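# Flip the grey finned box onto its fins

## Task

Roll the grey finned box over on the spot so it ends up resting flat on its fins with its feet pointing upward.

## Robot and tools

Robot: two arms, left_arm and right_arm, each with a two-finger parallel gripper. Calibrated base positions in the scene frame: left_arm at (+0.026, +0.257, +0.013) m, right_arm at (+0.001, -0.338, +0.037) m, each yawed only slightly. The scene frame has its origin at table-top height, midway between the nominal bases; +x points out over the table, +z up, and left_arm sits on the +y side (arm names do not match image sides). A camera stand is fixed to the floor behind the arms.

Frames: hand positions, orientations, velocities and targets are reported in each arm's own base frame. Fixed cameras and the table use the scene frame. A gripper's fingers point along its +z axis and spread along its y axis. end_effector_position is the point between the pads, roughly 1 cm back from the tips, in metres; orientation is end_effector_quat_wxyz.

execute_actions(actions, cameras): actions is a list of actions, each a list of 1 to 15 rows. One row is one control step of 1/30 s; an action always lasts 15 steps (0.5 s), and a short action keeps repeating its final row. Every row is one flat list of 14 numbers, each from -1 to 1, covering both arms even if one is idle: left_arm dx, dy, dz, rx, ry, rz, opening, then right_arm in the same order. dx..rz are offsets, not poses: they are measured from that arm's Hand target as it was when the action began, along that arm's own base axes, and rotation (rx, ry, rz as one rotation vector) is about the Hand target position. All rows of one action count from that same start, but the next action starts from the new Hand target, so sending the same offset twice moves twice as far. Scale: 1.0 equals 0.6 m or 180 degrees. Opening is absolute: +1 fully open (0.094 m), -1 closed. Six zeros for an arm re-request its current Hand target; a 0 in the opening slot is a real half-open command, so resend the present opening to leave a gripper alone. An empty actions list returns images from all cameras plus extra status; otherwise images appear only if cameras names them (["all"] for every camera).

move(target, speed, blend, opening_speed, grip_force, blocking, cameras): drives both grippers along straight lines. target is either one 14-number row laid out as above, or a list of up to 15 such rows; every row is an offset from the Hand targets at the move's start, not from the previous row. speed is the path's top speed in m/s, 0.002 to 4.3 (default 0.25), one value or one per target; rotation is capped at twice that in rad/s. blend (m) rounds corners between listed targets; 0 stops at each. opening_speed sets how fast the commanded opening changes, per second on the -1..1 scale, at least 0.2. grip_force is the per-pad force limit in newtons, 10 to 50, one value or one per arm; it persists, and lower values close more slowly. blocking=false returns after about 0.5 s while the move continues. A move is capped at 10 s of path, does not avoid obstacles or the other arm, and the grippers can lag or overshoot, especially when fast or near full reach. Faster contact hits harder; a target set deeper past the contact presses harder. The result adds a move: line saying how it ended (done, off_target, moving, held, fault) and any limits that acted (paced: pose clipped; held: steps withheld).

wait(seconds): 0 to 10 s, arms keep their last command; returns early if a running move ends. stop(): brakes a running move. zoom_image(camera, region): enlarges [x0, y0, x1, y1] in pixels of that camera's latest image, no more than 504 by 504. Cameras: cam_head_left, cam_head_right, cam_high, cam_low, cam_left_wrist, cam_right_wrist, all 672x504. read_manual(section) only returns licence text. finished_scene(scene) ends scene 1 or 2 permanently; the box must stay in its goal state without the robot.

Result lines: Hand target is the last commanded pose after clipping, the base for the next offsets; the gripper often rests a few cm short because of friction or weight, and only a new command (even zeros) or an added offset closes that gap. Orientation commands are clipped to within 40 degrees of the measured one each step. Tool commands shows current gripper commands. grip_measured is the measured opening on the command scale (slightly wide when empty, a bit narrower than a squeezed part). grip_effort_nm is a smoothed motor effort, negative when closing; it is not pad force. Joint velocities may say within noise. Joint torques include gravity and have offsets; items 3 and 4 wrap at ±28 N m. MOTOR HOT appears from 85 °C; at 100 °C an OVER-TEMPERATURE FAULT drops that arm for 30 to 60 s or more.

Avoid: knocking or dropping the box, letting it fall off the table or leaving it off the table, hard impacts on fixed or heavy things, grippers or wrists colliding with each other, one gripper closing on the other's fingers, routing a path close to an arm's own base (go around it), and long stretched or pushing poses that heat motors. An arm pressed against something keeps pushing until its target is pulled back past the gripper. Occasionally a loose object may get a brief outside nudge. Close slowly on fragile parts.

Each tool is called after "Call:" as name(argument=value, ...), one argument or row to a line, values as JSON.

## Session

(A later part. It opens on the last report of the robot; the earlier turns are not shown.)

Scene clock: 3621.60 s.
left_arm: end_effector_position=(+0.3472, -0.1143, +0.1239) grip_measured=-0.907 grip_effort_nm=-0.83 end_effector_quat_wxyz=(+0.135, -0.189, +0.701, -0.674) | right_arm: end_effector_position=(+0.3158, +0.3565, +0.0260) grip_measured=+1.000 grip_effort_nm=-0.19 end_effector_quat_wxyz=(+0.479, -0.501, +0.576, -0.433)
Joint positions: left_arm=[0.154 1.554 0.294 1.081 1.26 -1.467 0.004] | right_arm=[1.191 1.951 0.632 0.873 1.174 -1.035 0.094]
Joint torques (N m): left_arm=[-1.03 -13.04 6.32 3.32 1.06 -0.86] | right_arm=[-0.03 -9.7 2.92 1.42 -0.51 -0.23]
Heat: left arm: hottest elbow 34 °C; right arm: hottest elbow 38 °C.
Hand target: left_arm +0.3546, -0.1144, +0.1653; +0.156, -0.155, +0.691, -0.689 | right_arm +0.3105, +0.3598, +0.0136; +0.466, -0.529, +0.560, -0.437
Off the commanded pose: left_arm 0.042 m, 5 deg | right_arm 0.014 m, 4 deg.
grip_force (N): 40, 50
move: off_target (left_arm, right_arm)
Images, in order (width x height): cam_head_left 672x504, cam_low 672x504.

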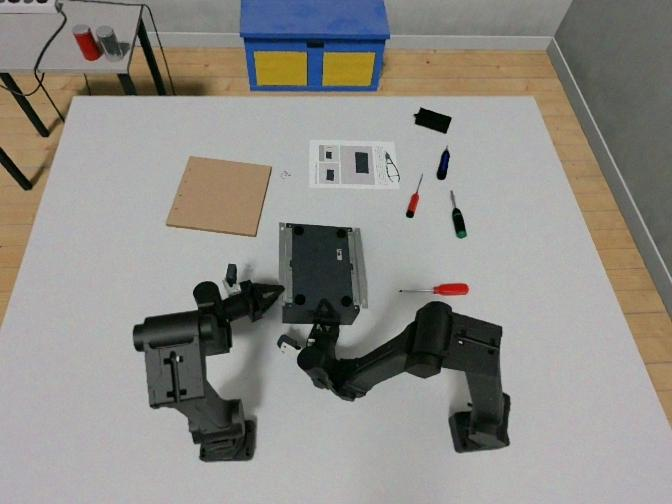

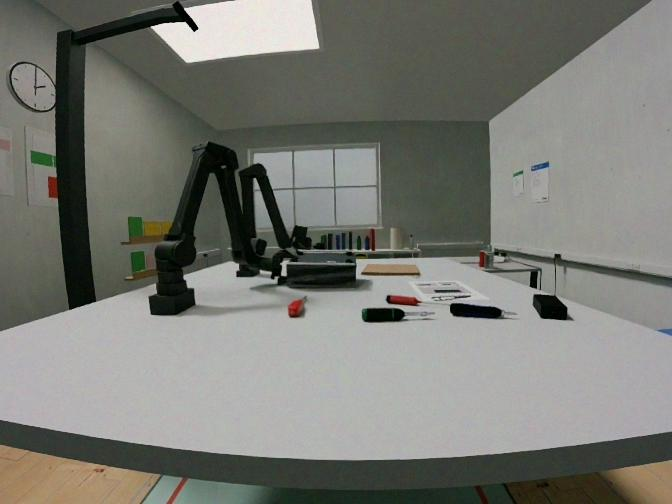

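Call:
move(
  target=[0.005,0,-0.0333,0,0,0,-1, 0.008,0,0,0.019,-0.001,-0.003,1],
  speed=0.02,
  cameras=["cam_low","cam_left_wrist"],
)

Call:
zoom_image(
  camera="cam_low",
  region=[270, 240, 370, 310],
)

Scene clock: 3693.53 s.
left_arm: end_effector_position=(+0.3468, -0.1147, +0.1222) grip_measured=-0.907 grip_effort_nm=-0.82 end_effector_quat_wxyz=(+0.143, -0.175, +0.702, -0.675) | right_arm: end_effector_position=(+0.3159, +0.3573, +0.0255) grip_measured=+1.000 grip_effort_nm=-0.19 end_effector_quat_wxyz=(+0.482, -0.500, +0.577, -0.430)
Joint positions: left_arm=[0.154 1.579 0.294 1.125 1.268 -1.455 0.004] | right_arm=[1.191 1.955 0.632 0.882 1.17 -1.035 0.094]
Joint torques (N m): left_arm=[-1.03 -8.41 6.34 4.21 0.73 -0.84] | right_arm=[-0.5 -8.88 3.12 1.91 -0.78 0.12]
Heat: left arm: hottest shoulder 35 °C; right arm: hottest elbow 37 °C.
Hand target: left_arm +0.3576, -0.1144, +0.1453; +0.156, -0.155, +0.691, -0.689 | right_arm +0.3153, +0.3598, +0.0137; +0.480, -0.511, +0.574, -0.423
Off the commanded pose: left_arm 0.026 m, 3 deg | right_arm 0.012 m, 2 deg.
grip_force (N): 40, 50
move: off_target (left_arm, right_arm)
Images, in order (width x height): cam_low 672x504, cam_left_wrist 672x504.

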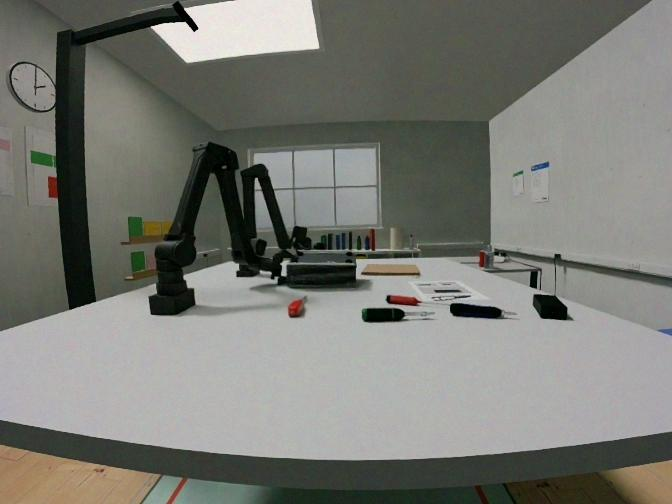

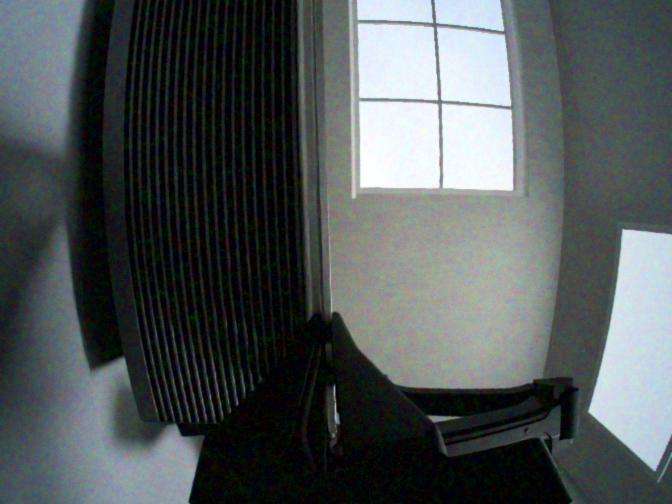

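Scaled by 5.040.

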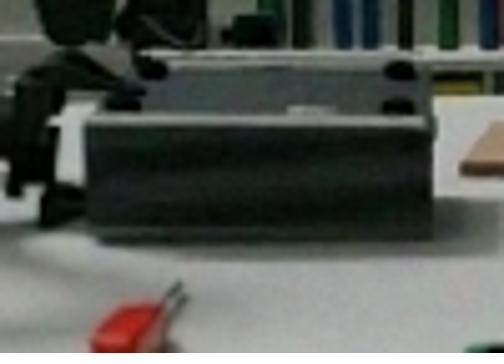

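Call:
move(
  target=[0,0,0,0,0,0,-1, -0.033,0,0,0,0,0,1],
  speed=0.02,
  cameras=["cam_low","cam_head_left"],
)

Call:
zoom_image(
  camera="cam_low",
  region=[270, 240, 370, 310],
)

Call:
zoom_image(
  camera="cam_head_left",
  region=[250, 210, 370, 330],
)

Scene clock: 3703.63 s.
left_arm: end_effector_position=(+0.3459, -0.1151, +0.1223) grip_measured=-0.907 grip_effort_nm=-0.83 end_effector_quat_wxyz=(+0.142, -0.173, +0.702, -0.676) | right_arm: end_effector_position=(+0.3135, +0.3560, +0.0250) grip_measured=+1.000 grip_effort_nm=-0.18 end_effector_quat_wxyz=(+0.479, -0.499, +0.577, -0.434)
Joint positions: left_arm=[0.154 1.58 0.294 1.129 1.274 -1.455 0.004] | right_arm=[1.197 1.955 0.632 0.873 1.185 -1.027 0.094]
Joint torques (N m): left_arm=[-1.03 -8.35 6.28 4.14 0.53 -0.83] | right_arm=[3.66 -10.34 1.95 1.11 0.35 0.51]
Heat: left arm: hottest shoulder 34 °C; right arm: hottest elbow 37 °C.
Hand target: left_arm +0.3576, -0.1144, +0.1453; +0.156, -0.155, +0.691, -0.689 | right_arm +0.2956, +0.3599, +0.0137; +0.480, -0.511, +0.574, -0.423
Off the commanded pose: left_arm 0.026 m, 3 deg | right_arm 0.022 m, 2 deg.
grip_force (N): 40, 50
move: off_target (left_arm, right_arm)
Images, in order (width x height): cam_head_left 672x504, cam_low 672x504.

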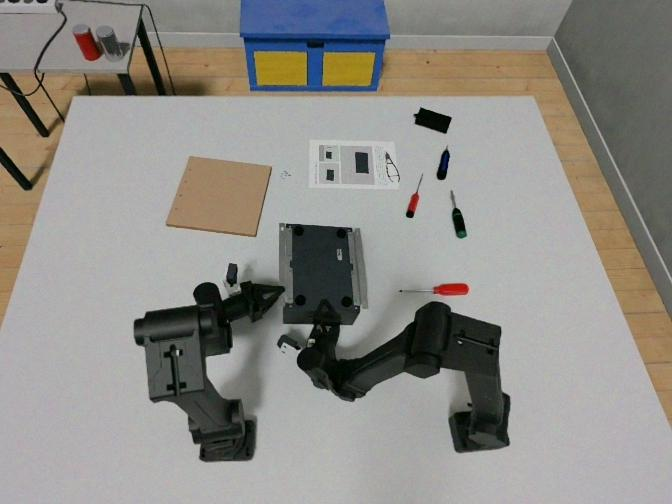

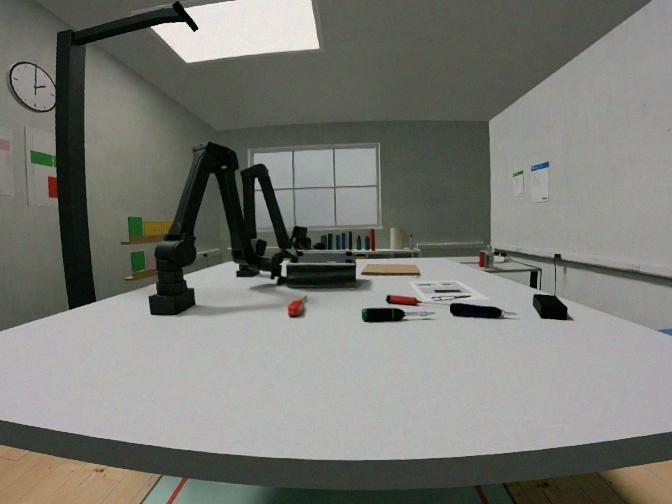

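Scaled by 5.040.

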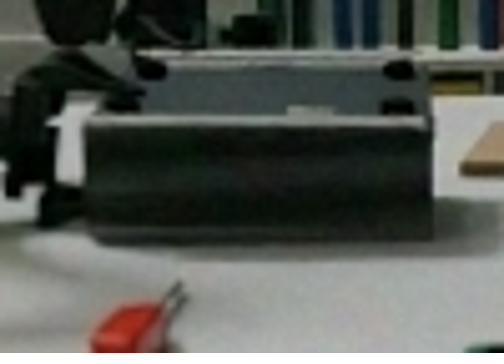

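Scaled by 4.200.

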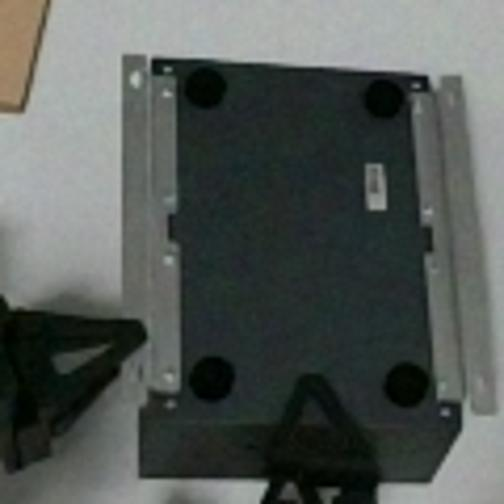

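Call:
move(
  target=[0,0,0,0,0,0,-1, 0.01,0,0,0.017,-0.0232,-0.0033,1],
  speed=0.02,
)

Scene clock: 3728.67 s.
left_arm: end_effector_position=(+0.3471, -0.1147, +0.1236) grip_measured=-0.913 grip_effort_nm=-0.82 end_effector_quat_wxyz=(+0.142, -0.177, +0.700, -0.677) | right_arm: end_effector_position=(+0.3099, +0.3536, +0.0308) grip_measured=+1.000 grip_effort_nm=0.00 end_effector_quat_wxyz=(+0.507, -0.470, +0.572, -0.441)
Joint positions: left_arm=[0.154 1.582 0.294 1.144 1.268 -1.475 0.004] | right_arm=[1.208 2.009 0.619 1.101 1.224 -1.131 0.094]
Joint torques (N m): left_arm=[-1.03 -7.94 6.28 4.07 0.71 -0.71] | right_arm=[1.55 -8.23 2.44 2.19 -0.51 0.41]
Heat: left arm: hottest elbow 35 °C; right arm: hottest elbow 36 °C.
Hand target: left_arm +0.3576, -0.1144, +0.1454; +0.156, -0.155, +0.691, -0.689 | right_arm +0.3015, +0.3599, +0.0137; +0.512, -0.479, +0.570, -0.428
Off the commanded pose: left_arm 0.024 m, 3 deg | right_arm 0.020 m, 2 deg.
grip_force (N): 40, 50
move: off_target (left_arm, right_arm)

Call:
move(
  target=[0,0,0,0,0,0,-1, -0.04,0,0.01,0,0,0,1],
  speed=0.02,
  cameras=["cam_low","cam_head_left"],
)

Call:
zoom_image(
  camera="cam_low",
  region=[270, 240, 370, 310],
)

Call:
zoom_image(
  camera="cam_head_left",
  region=[250, 210, 370, 330],
)

Scene clock: 3741.57 s.
left_arm: end_effector_position=(+0.3465, -0.1150, +0.1226) grip_measured=-0.914 grip_effort_nm=-0.83 end_effector_quat_wxyz=(+0.139, -0.177, +0.700, -0.678) | right_arm: end_effector_position=(+0.2875, +0.3600, +0.0314) grip_measured=+1.000 grip_effort_nm=0.01 end_effector_quat_wxyz=(+0.517, -0.464, +0.575, -0.432)
Joint positions: left_arm=[0.154 1.585 0.294 1.144 1.272 -1.476 0.004] | right_arm=[1.267 2 0.611 1.072 1.269 -1.07 0.094]
Joint torques (N m): left_arm=[-0.91 -8.18 6.24 4.15 0.57 -0.71] | right_arm=[0.5 -10.58 1.46 0.83 -0.02 0.34]
Heat: left arm: hottest elbow 35 °C; right arm: hottest elbow 36 °C.
Hand target: left_arm +0.3576, -0.1144, +0.1454; +0.156, -0.155, +0.691, -0.689 | right_arm +0.2776, +0.3598, +0.0196; +0.512, -0.479, +0.570, -0.428
Off the commanded pose: left_arm 0.025 m, 4 deg | right_arm 0.015 m, 2 deg.
grip_force (N): 40, 50
move: off_target (left_arm, right_arm)
Images, in order (width x height): cam_head_left 672x504, cam_low 672x504.

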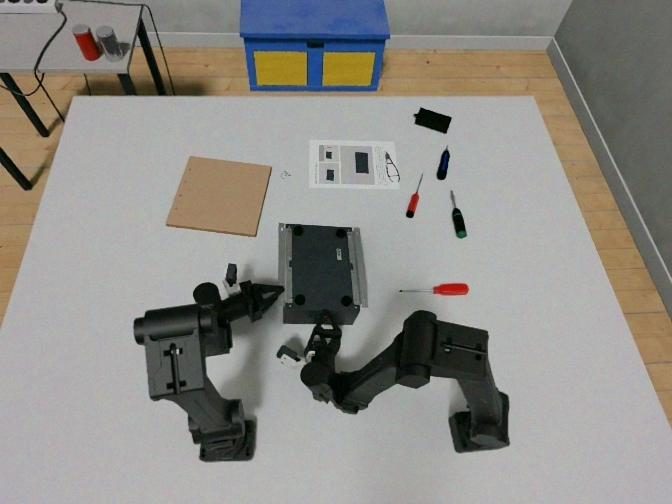

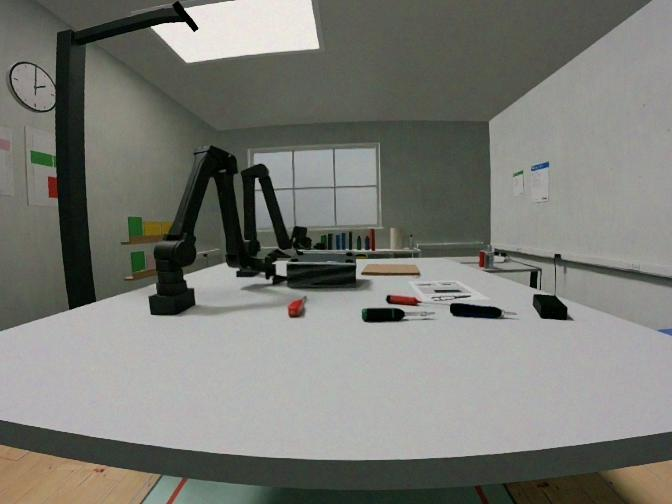

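Scaled by 5.040.

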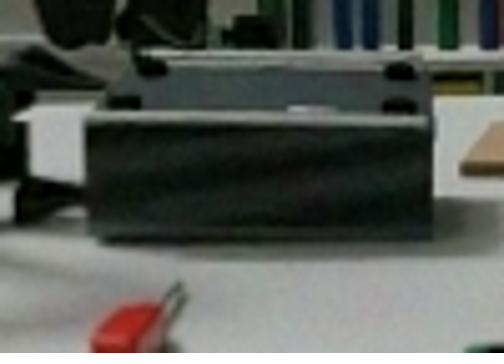

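Scaled by 4.200.

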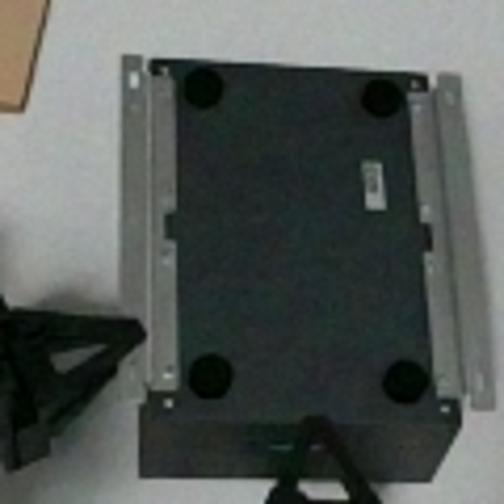

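Call:
move(
  target=[0,0,0,0,0,0,-1, -0.1,0,0.005,0,0,0,1],
  speed=0.04,
  cameras=["cam_low","cam_head_left"],
)

Call:
zoom_image(
  camera="cam_low",
  region=[260, 240, 360, 310],
)

Call:
zoom_image(
  camera="cam_head_left",
  region=[250, 210, 370, 330],
)

Scene clock: 3751.43 s.
left_arm: end_effector_position=(+0.3465, -0.1150, +0.1226) grip_measured=-0.914 grip_effort_nm=-0.83 end_effector_quat_wxyz=(+0.139, -0.177, +0.700, -0.678) | right_arm: end_effector_position=(+0.2251, +0.3588, +0.0306) grip_measured=+1.000 grip_effort_nm=0.00 end_effector_quat_wxyz=(+0.517, -0.467, +0.574, -0.431)
Joint positions: left_arm=[0.154 1.585 0.294 1.144 1.272 -1.476 0.004] | right_arm=[1.429 1.924 0.586 0.708 1.411 -0.754 0.094]
Joint torques (N m): left_arm=[-0.85 -8.18 6.22 4.18 0.57 -0.72] | right_arm=[1.2 -9.7 2.3 0.98 0.15 0.25]
Heat: left arm: hottest elbow 35 °C; right arm: hottest elbow 36 °C.
Hand target: left_arm +0.3576, -0.1144, +0.1454; +0.156, -0.155, +0.691, -0.689 | right_arm +0.2175, +0.3598, +0.0227; +0.512, -0.479, +0.570, -0.428
Off the commanded pose: left_arm 0.025 m, 4 deg | right_arm 0.011 m, 2 deg.
grip_force (N): 40, 50
move: off_target (left_arm, right_arm)
Images, in order (width x height): cam_head_left 672x504, cam_low 672x504.

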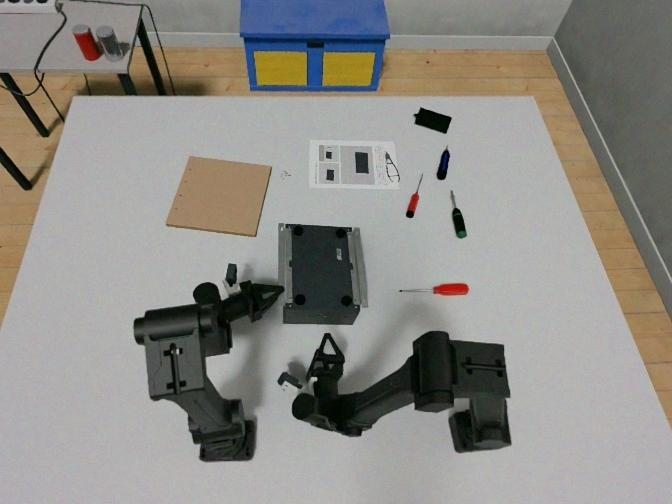

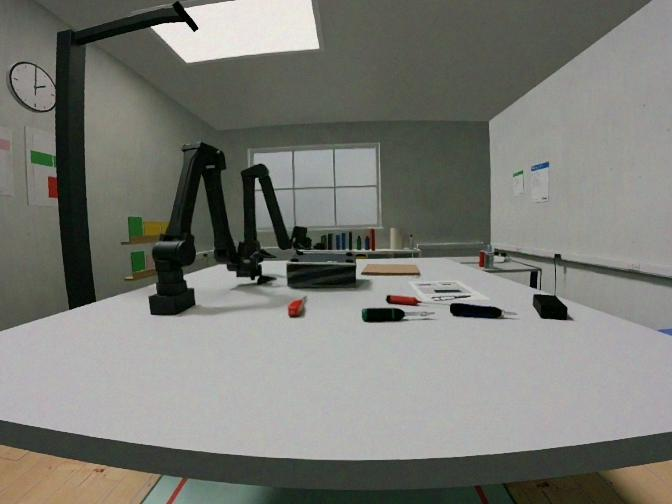

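Scaled by 5.040.

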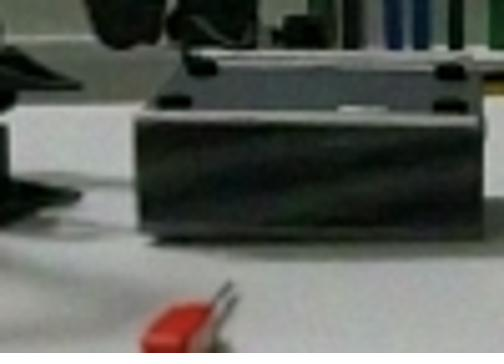

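Scaled by 4.200.

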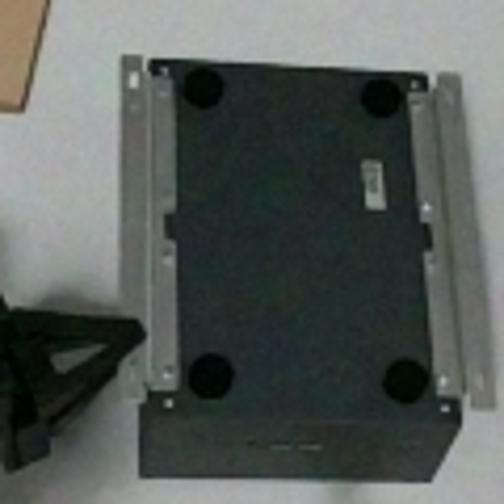

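Call:
move(
  target=[0,0,-0.0583,0,0,0,-1, -0.03,0,0.03,0,0,0,1],
  speed=0.02,
)

Scene clock: 3759.37 s.
left_arm: end_effector_position=(+0.3457, -0.1135, +0.0975) grip_measured=-0.923 grip_effort_nm=-0.82 end_effector_quat_wxyz=(+0.158, -0.161, +0.701, -0.676) | right_arm: end_effector_position=(+0.2040, +0.3467, +0.0328) grip_measured=+1.000 grip_effort_nm=0.00 end_effector_quat_wxyz=(+0.500, -0.486, +0.566, -0.440)
Joint positions: left_arm=[0.159 1.743 0.292 1.332 1.273 -1.452 0.004] | right_arm=[1.483 1.844 0.59 0.277 1.434 -0.459 0.094]
Joint torques (N m): left_arm=[-1.32 -7.71 5.11 3.36 0.49 -0.87] | right_arm=[0.32 -11.16 4.52 1.09 0.68 0.17]
Heat: left arm: hottest elbow 35 °C; right arm: hottest elbow 36 °C.
Hand target: left_arm +0.3575, -0.1145, +0.1104; +0.156, -0.155, +0.691, -0.689 | right_arm +0.1996, +0.3598, +0.0407; +0.512, -0.479, +0.570, -0.428
Off the commanded pose: left_arm 0.018 m, 2 deg | right_arm 0.016 m, 2 deg.
grip_force (N): 40, 50
move: off_target (left_arm, right_arm)

Call:
move(
  target=[0,0,-0.0133,0,0,0,-1, 0,0,0.02,0,0,0,1],
  speed=0.02,
  cameras=["cam_low","cam_left_wrist"],
)

Call:
zoom_image(
  camera="cam_low",
  region=[260, 240, 360, 310],
)

Scene clock: 3765.23 s.
left_arm: end_effector_position=(+0.3462, -0.1122, +0.0917) grip_measured=-0.924 grip_effort_nm=-0.82 end_effector_quat_wxyz=(+0.161, -0.160, +0.701, -0.677) | right_arm: end_effector_position=(+0.2038, +0.3464, +0.0442) grip_measured=+1.000 grip_effort_nm=0.01 end_effector_quat_wxyz=(+0.500, -0.487, +0.566, -0.440)
Joint positions: left_arm=[0.163 1.782 0.294 1.376 1.274 -1.455 0.004] | right_arm=[1.484 1.802 0.59 0.224 1.434 -0.449 0.094]
Joint torques (N m): left_arm=[-1.61 -7.65 4.85 3.21 0.45 -0.84] | right_arm=[0.03 -11.4 5.12 0.81 0.65 0.18]
Heat: left arm: hottest elbow 35 °C; right arm: hottest elbow 36 °C.
Hand target: left_arm +0.3576, -0.1144, +0.1023; +0.156, -0.155, +0.691, -0.689 | right_arm +0.1995, +0.3599, +0.0527; +0.512, -0.479, +0.570, -0.428
Off the commanded pose: left_arm 0.016 m, 2 deg | right_arm 0.016 m, 2 deg.
grip_force (N): 40, 50
move: off_target (left_arm, right_arm)
Images, in order (width x height): cam_low 672x504, cam_left_wrist 672x504.

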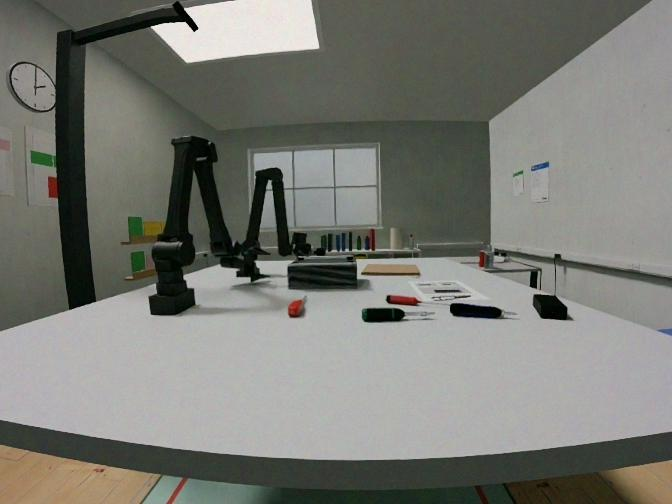

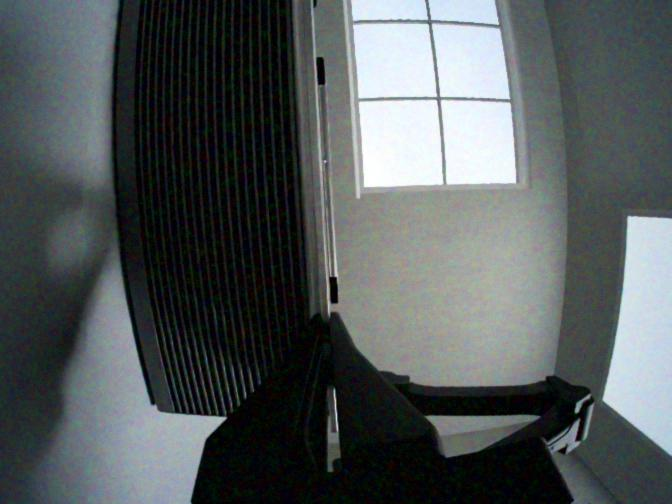

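Scaled by 5.040.

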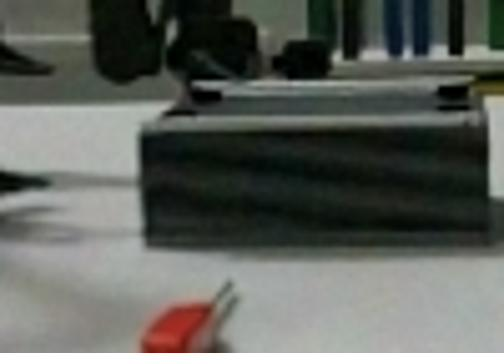

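Call:
move(
  target=[0,0,-0.0117,0,0,0,-1, 0,0,0.02,0,0,0,1],
  speed=0.02,
  cameras=["cam_low"],
)

Call:
zoom_image(
  camera="cam_low",
  region=[260, 240, 360, 310],
)

Scene clock: 3773.57 s.
left_arm: end_effector_position=(+0.3472, -0.1114, +0.0875) grip_measured=-0.924 grip_effort_nm=-0.82 end_effector_quat_wxyz=(+0.163, -0.160, +0.699, -0.678) | right_arm: end_effector_position=(+0.2038, +0.3462, +0.0558) grip_measured=+1.000 grip_effort_nm=0.00 end_effector_quat_wxyz=(+0.500, -0.486, +0.566, -0.440)
Joint positions: left_arm=[0.165 1.817 0.298 1.423 1.274 -1.468 0.004] | right_arm=[1.484 1.762 0.59 0.184 1.435 -0.448 0.094]
Joint torques (N m): left_arm=[-1.85 -7.53 4.44 2.95 0.41 -0.77] | right_arm=[0.91 -10.93 5.38 0.98 0.69 0.19]
Heat: left arm: hottest elbow 35 °C; right arm: hottest elbow 37 °C.
Hand target: left_arm +0.3575, -0.1144, +0.0954; +0.156, -0.155, +0.691, -0.689 | right_arm +0.1995, +0.3598, +0.0647; +0.512, -0.479, +0.570, -0.428
Off the commanded pose: left_arm 0.013 m, 2 deg | right_arm 0.017 m, 2 deg.
grip_force (N): 40, 50
move: off_target (left_arm, right_arm)
Images, in order (width x height): cam_low 672x504.

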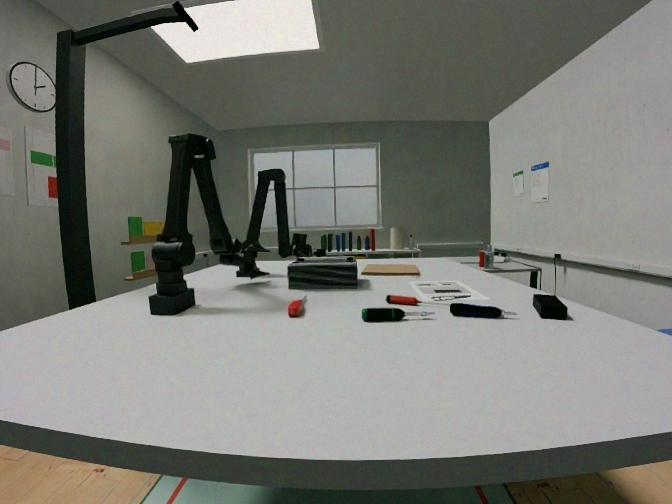

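Scaled by 5.040.

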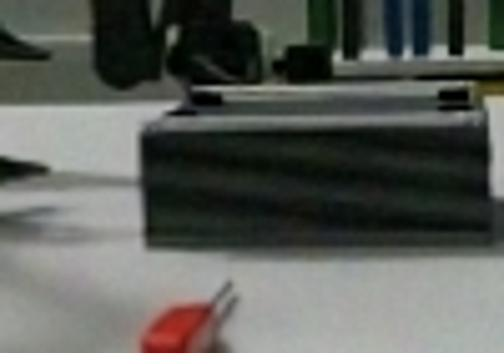

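Call:
move(
  target=[0,0,-0.0117,0,0,0,-1, 0,0,0.01,0,0,0,1],
  speed=0.02,
)

Call:
move(
  target=[0,0,-0.01,0,0,0,-1, 0,0,0,0,0,0,1],
  speed=0.02,
  cameras=["cam_low","cam_left_wrist"],
)

Call:
zoom_image(
  camera="cam_low",
  region=[260, 240, 360, 310],
)

Scene clock: 3782.33 s.
left_arm: end_effector_position=(+0.3472, -0.1114, +0.0871) grip_measured=-0.929 grip_effort_nm=-0.82 end_effector_quat_wxyz=(+0.166, -0.154, +0.696, -0.681) | right_arm: end_effector_position=(+0.2038, +0.3457, +0.0613) grip_measured=+1.000 grip_effort_nm=0.00 end_effector_quat_wxyz=(+0.499, -0.487, +0.565, -0.441)
Joint positions: left_arm=[0.166 1.846 0.302 1.486 1.279 -1.494 0.003] | right_arm=[1.484 1.742 0.59 0.16 1.435 -0.447 0.094]
Joint torques (N m): left_arm=[-1.85 -6.48 4.25 2.4 0.15 -0.59] | right_arm=[0.91 -10.64 5.68 0.88 0.71 0.17]
Heat: left arm: hottest elbow 35 °C; right arm: hottest elbow 37 °C.
Hand target: left_arm +0.3575, -0.1144, +0.0883; +0.156, -0.155, +0.691, -0.689 | right_arm +0.1995, +0.3598, +0.0707; +0.512, -0.479, +0.570, -0.428
Off the commanded pose: left_arm 0.011 m, 2 deg | right_arm 0.017 m, 2 deg.
grip_force (N): 40, 50
move: off_target (left_arm, right_arm)

Scene clock: 3783.40 s.
left_arm: end_effector_position=(+0.3480, -0.1114, +0.0869) grip_measured=-0.932 grip_effort_nm=-0.82 end_effector_quat_wxyz=(+0.167, -0.150, +0.693, -0.685) | right_arm: end_effector_position=(+0.2037, +0.3454, +0.0611) grip_measured=+1.000 grip_effort_nm=0.01 end_effector_quat_wxyz=(+0.499, -0.487, +0.565, -0.441)
Joint positions: left_arm=[0.166 1.873 0.308 1.543 1.285 -1.524 0.003] | right_arm=[1.484 1.742 0.59 0.156 1.435 -0.443 0.094]
Joint torques (N m): left_arm=[-2.02 -5.77 3.89 2.09 -0.1 -0.4] | right_arm=[0.79 -10.52 5.83 0.95 0.71 0.19]
Heat: left arm: hottest elbow 35 °C; right arm: hottest elbow 37 °C.
Hand target: left_arm +0.3575, -0.1145, +0.0824; +0.156, -0.155, +0.691, -0.689 | right_arm +0.1996, +0.3598, +0.0707; +0.512, -0.479, +0.570, -0.428
Off the commanded pose: left_arm 0.011 m, 2 deg | right_arm 0.018 m, 2 deg.
grip_force (N): 40, 50
move: off_target (left_arm, right_arm)
Images, in order (width x height): cam_low 672x504, cam_left_wrist 672x504.

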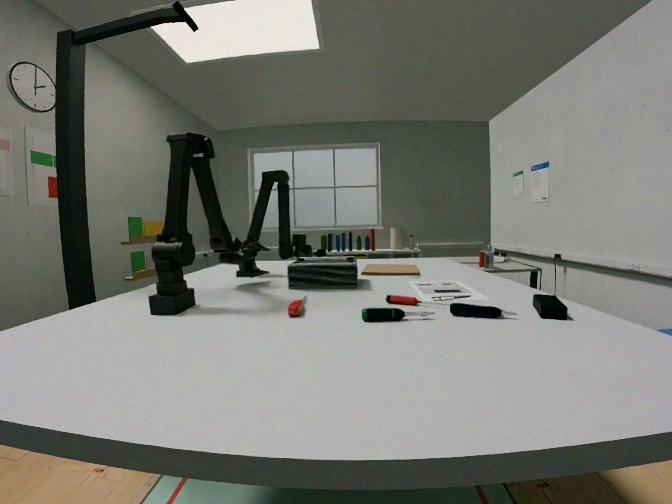

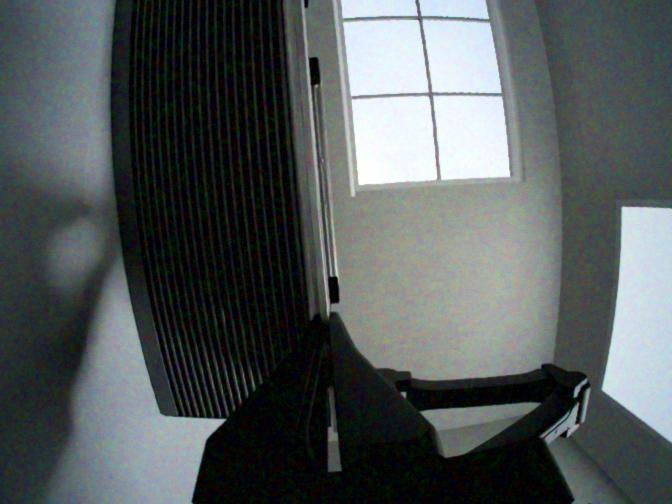

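Scaled by 5.040.

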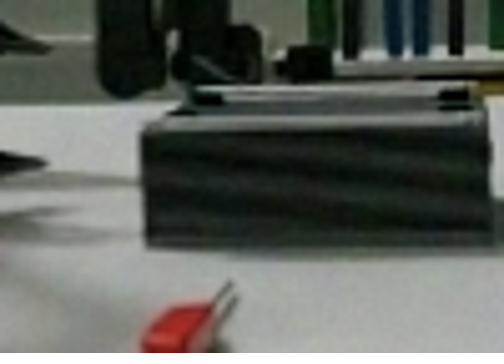

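Call:
move(
  target=[0,0,0.005,0,0,0,-0.2, 0,0,0,0,0,0,1],
  opening_speed=0.5,
  speed=0.02,
  cameras=["cam_left_wrist"],
)

Scene clock: 3793.40 s.
left_arm: end_effector_position=(+0.3550, -0.1115, +0.0892) grip_measured=-0.204 grip_effort_nm=0.16 end_effector_quat_wxyz=(+0.164, -0.151, +0.691, -0.687) | right_arm: end_effector_position=(+0.2037, +0.3454, +0.0611) grip_measured=+1.000 grip_effort_nm=0.00 end_effector_quat_wxyz=(+0.499, -0.487, +0.566, -0.441)
Joint positions: left_arm=[0.162 1.874 0.327 1.543 1.282 -1.548 0.037] | right_arm=[1.484 1.742 0.59 0.156 1.435 -0.443 0.094]
Joint torques (N m): left_arm=[-1.61 -6.71 2.52 2.03 -0.03 -0.23] | right_arm=[-0.15 -10.4 5.74 0.75 0.71 0.16]
Heat: left arm: hottest elbow 34 °C; right arm: hottest elbow 38 °C.
Hand target: left_arm +0.3575, -0.1144, +0.0854; +0.156, -0.155, +0.691, -0.689 | right_arm +0.1996, +0.3598, +0.0707; +0.512, -0.479, +0.570, -0.428
Off the commanded pose: left_arm 0.005 m, 1 deg | right_arm 0.018 m, 2 deg.
grip_force (N): 40, 50
move: off_target (right_arm)
Images, in order (width x height): cam_left_wrist 672x504.

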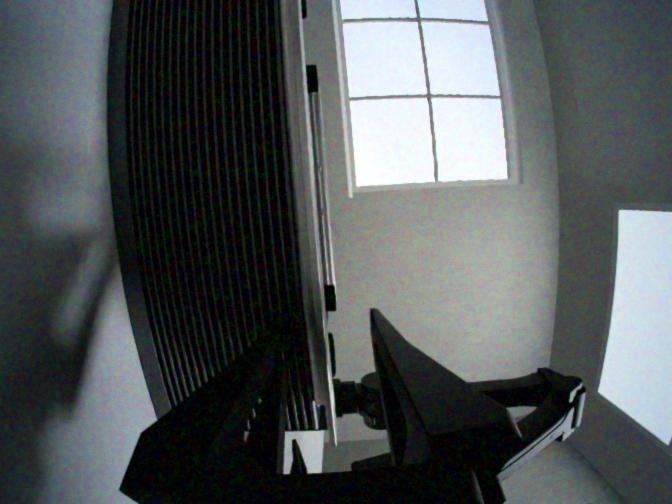

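Call:
move(
  target=[
    [-0.0473,0.0975,0,0,0,0,-0.2, 0,0,0,0,0,0,1],
    [-0.06,0.12,0.06,0,0,0,-0.2, 0,0,0.03,0,0,0,1],
  ],
  speed=0.06,
  blend=[0.01,0],
  cameras=["all"],
)

Call:
zoom_image(
  camera="cam_low",
  region=[260, 240, 360, 310],
)

Call:
zoom_image(
  camera="cam_head_left",
  region=[250, 210, 370, 330],
)

Scene clock: 3802.00 s.
left_arm: end_effector_position=(+0.3230, -0.0450, +0.1197) grip_measured=-0.203 grip_effort_nm=0.17 end_effector_quat_wxyz=(+0.161, -0.149, +0.691, -0.689) | right_arm: end_effector_position=(+0.2036, +0.3443, +0.0780) grip_measured=+1.000 grip_effort_nm=0.00 end_effector_quat_wxyz=(+0.499, -0.487, +0.566, -0.440)
Joint positions: left_arm=[0.426 1.735 0.29 1.52 1.554 -1.629 0.037] | right_arm=[1.484 1.684 0.59 0.099 1.435 -0.443 0.094]
Joint torques (N m): left_arm=[0.09 -7.59 2.04 1.36 0.14 -0.21] | right_arm=[0.44 -10.23 6.49 0.98 0.73 0.13]
Heat: left arm: hottest elbow 34 °C; right arm: hottest elbow 38 °C.
Hand target: left_arm +0.3216, -0.0424, +0.1213; +0.156, -0.155, +0.691, -0.689 | right_arm +0.1996, +0.3598, +0.0887; +0.512, -0.479, +0.570, -0.428
Off the commanded pose: left_arm 0.003 m, 1 deg | right_arm 0.019 m, 2 deg.
joint sent to its limit (left arm) — joint 5 (wrist yaw), upper limit. The joint targets still meet the commanded pose.
grip_force (N): 40, 50
move: off_target (right_arm)

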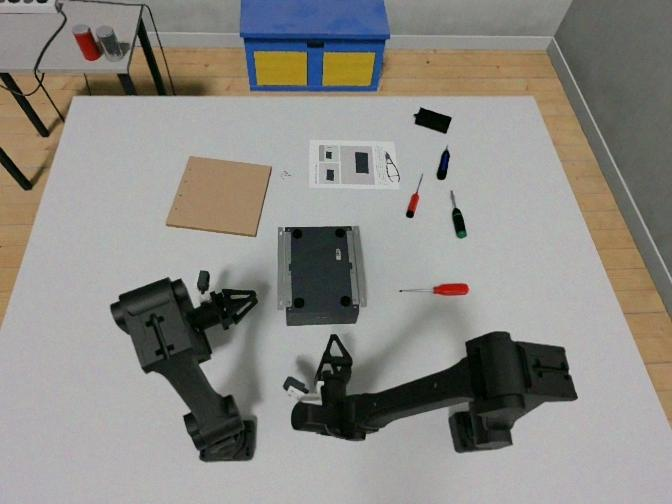

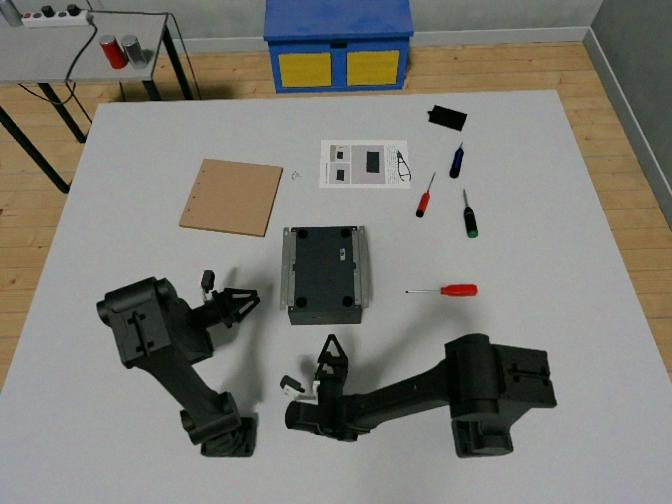

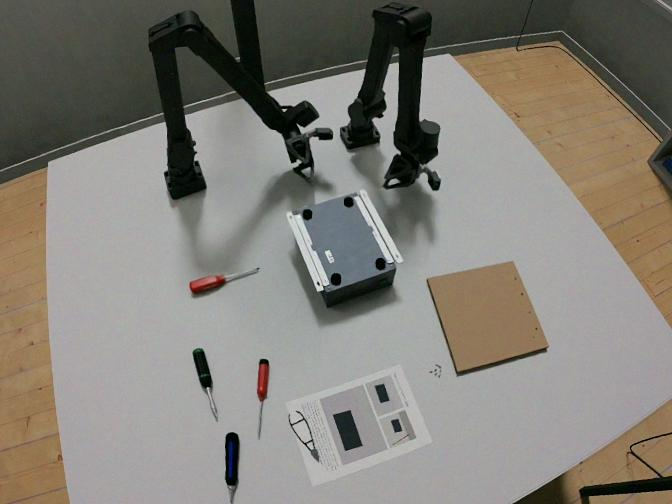

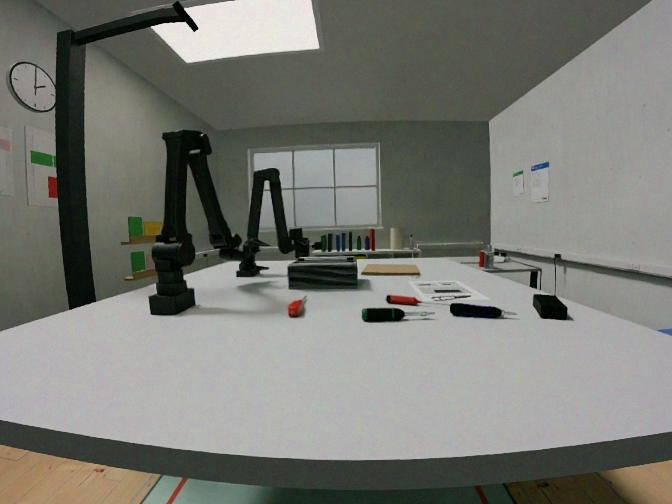

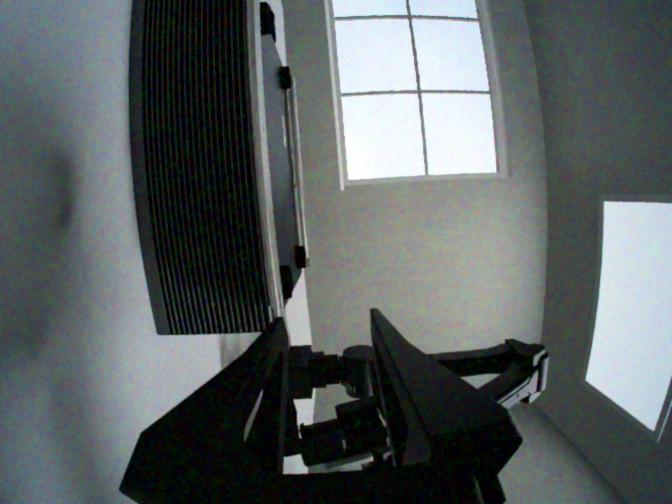

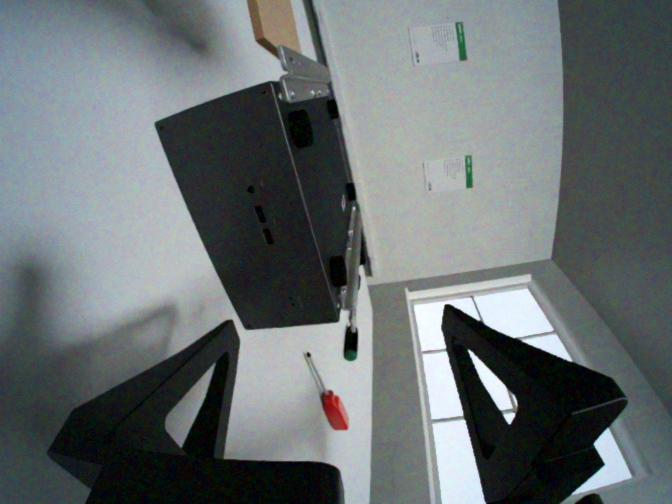

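Scaled by 5.040.

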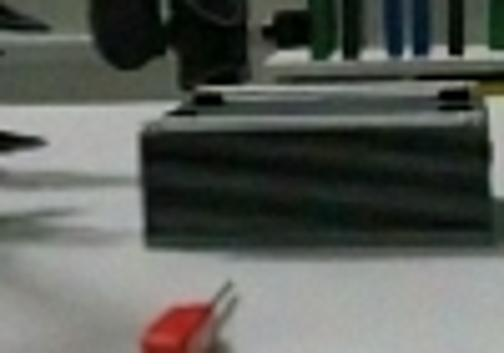

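Scaled by 4.200.

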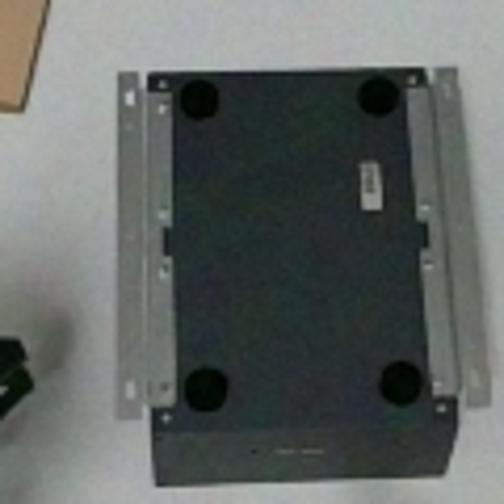

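Call:
finished_scene(
  scene=2,
)

The scene is finished: the task was done.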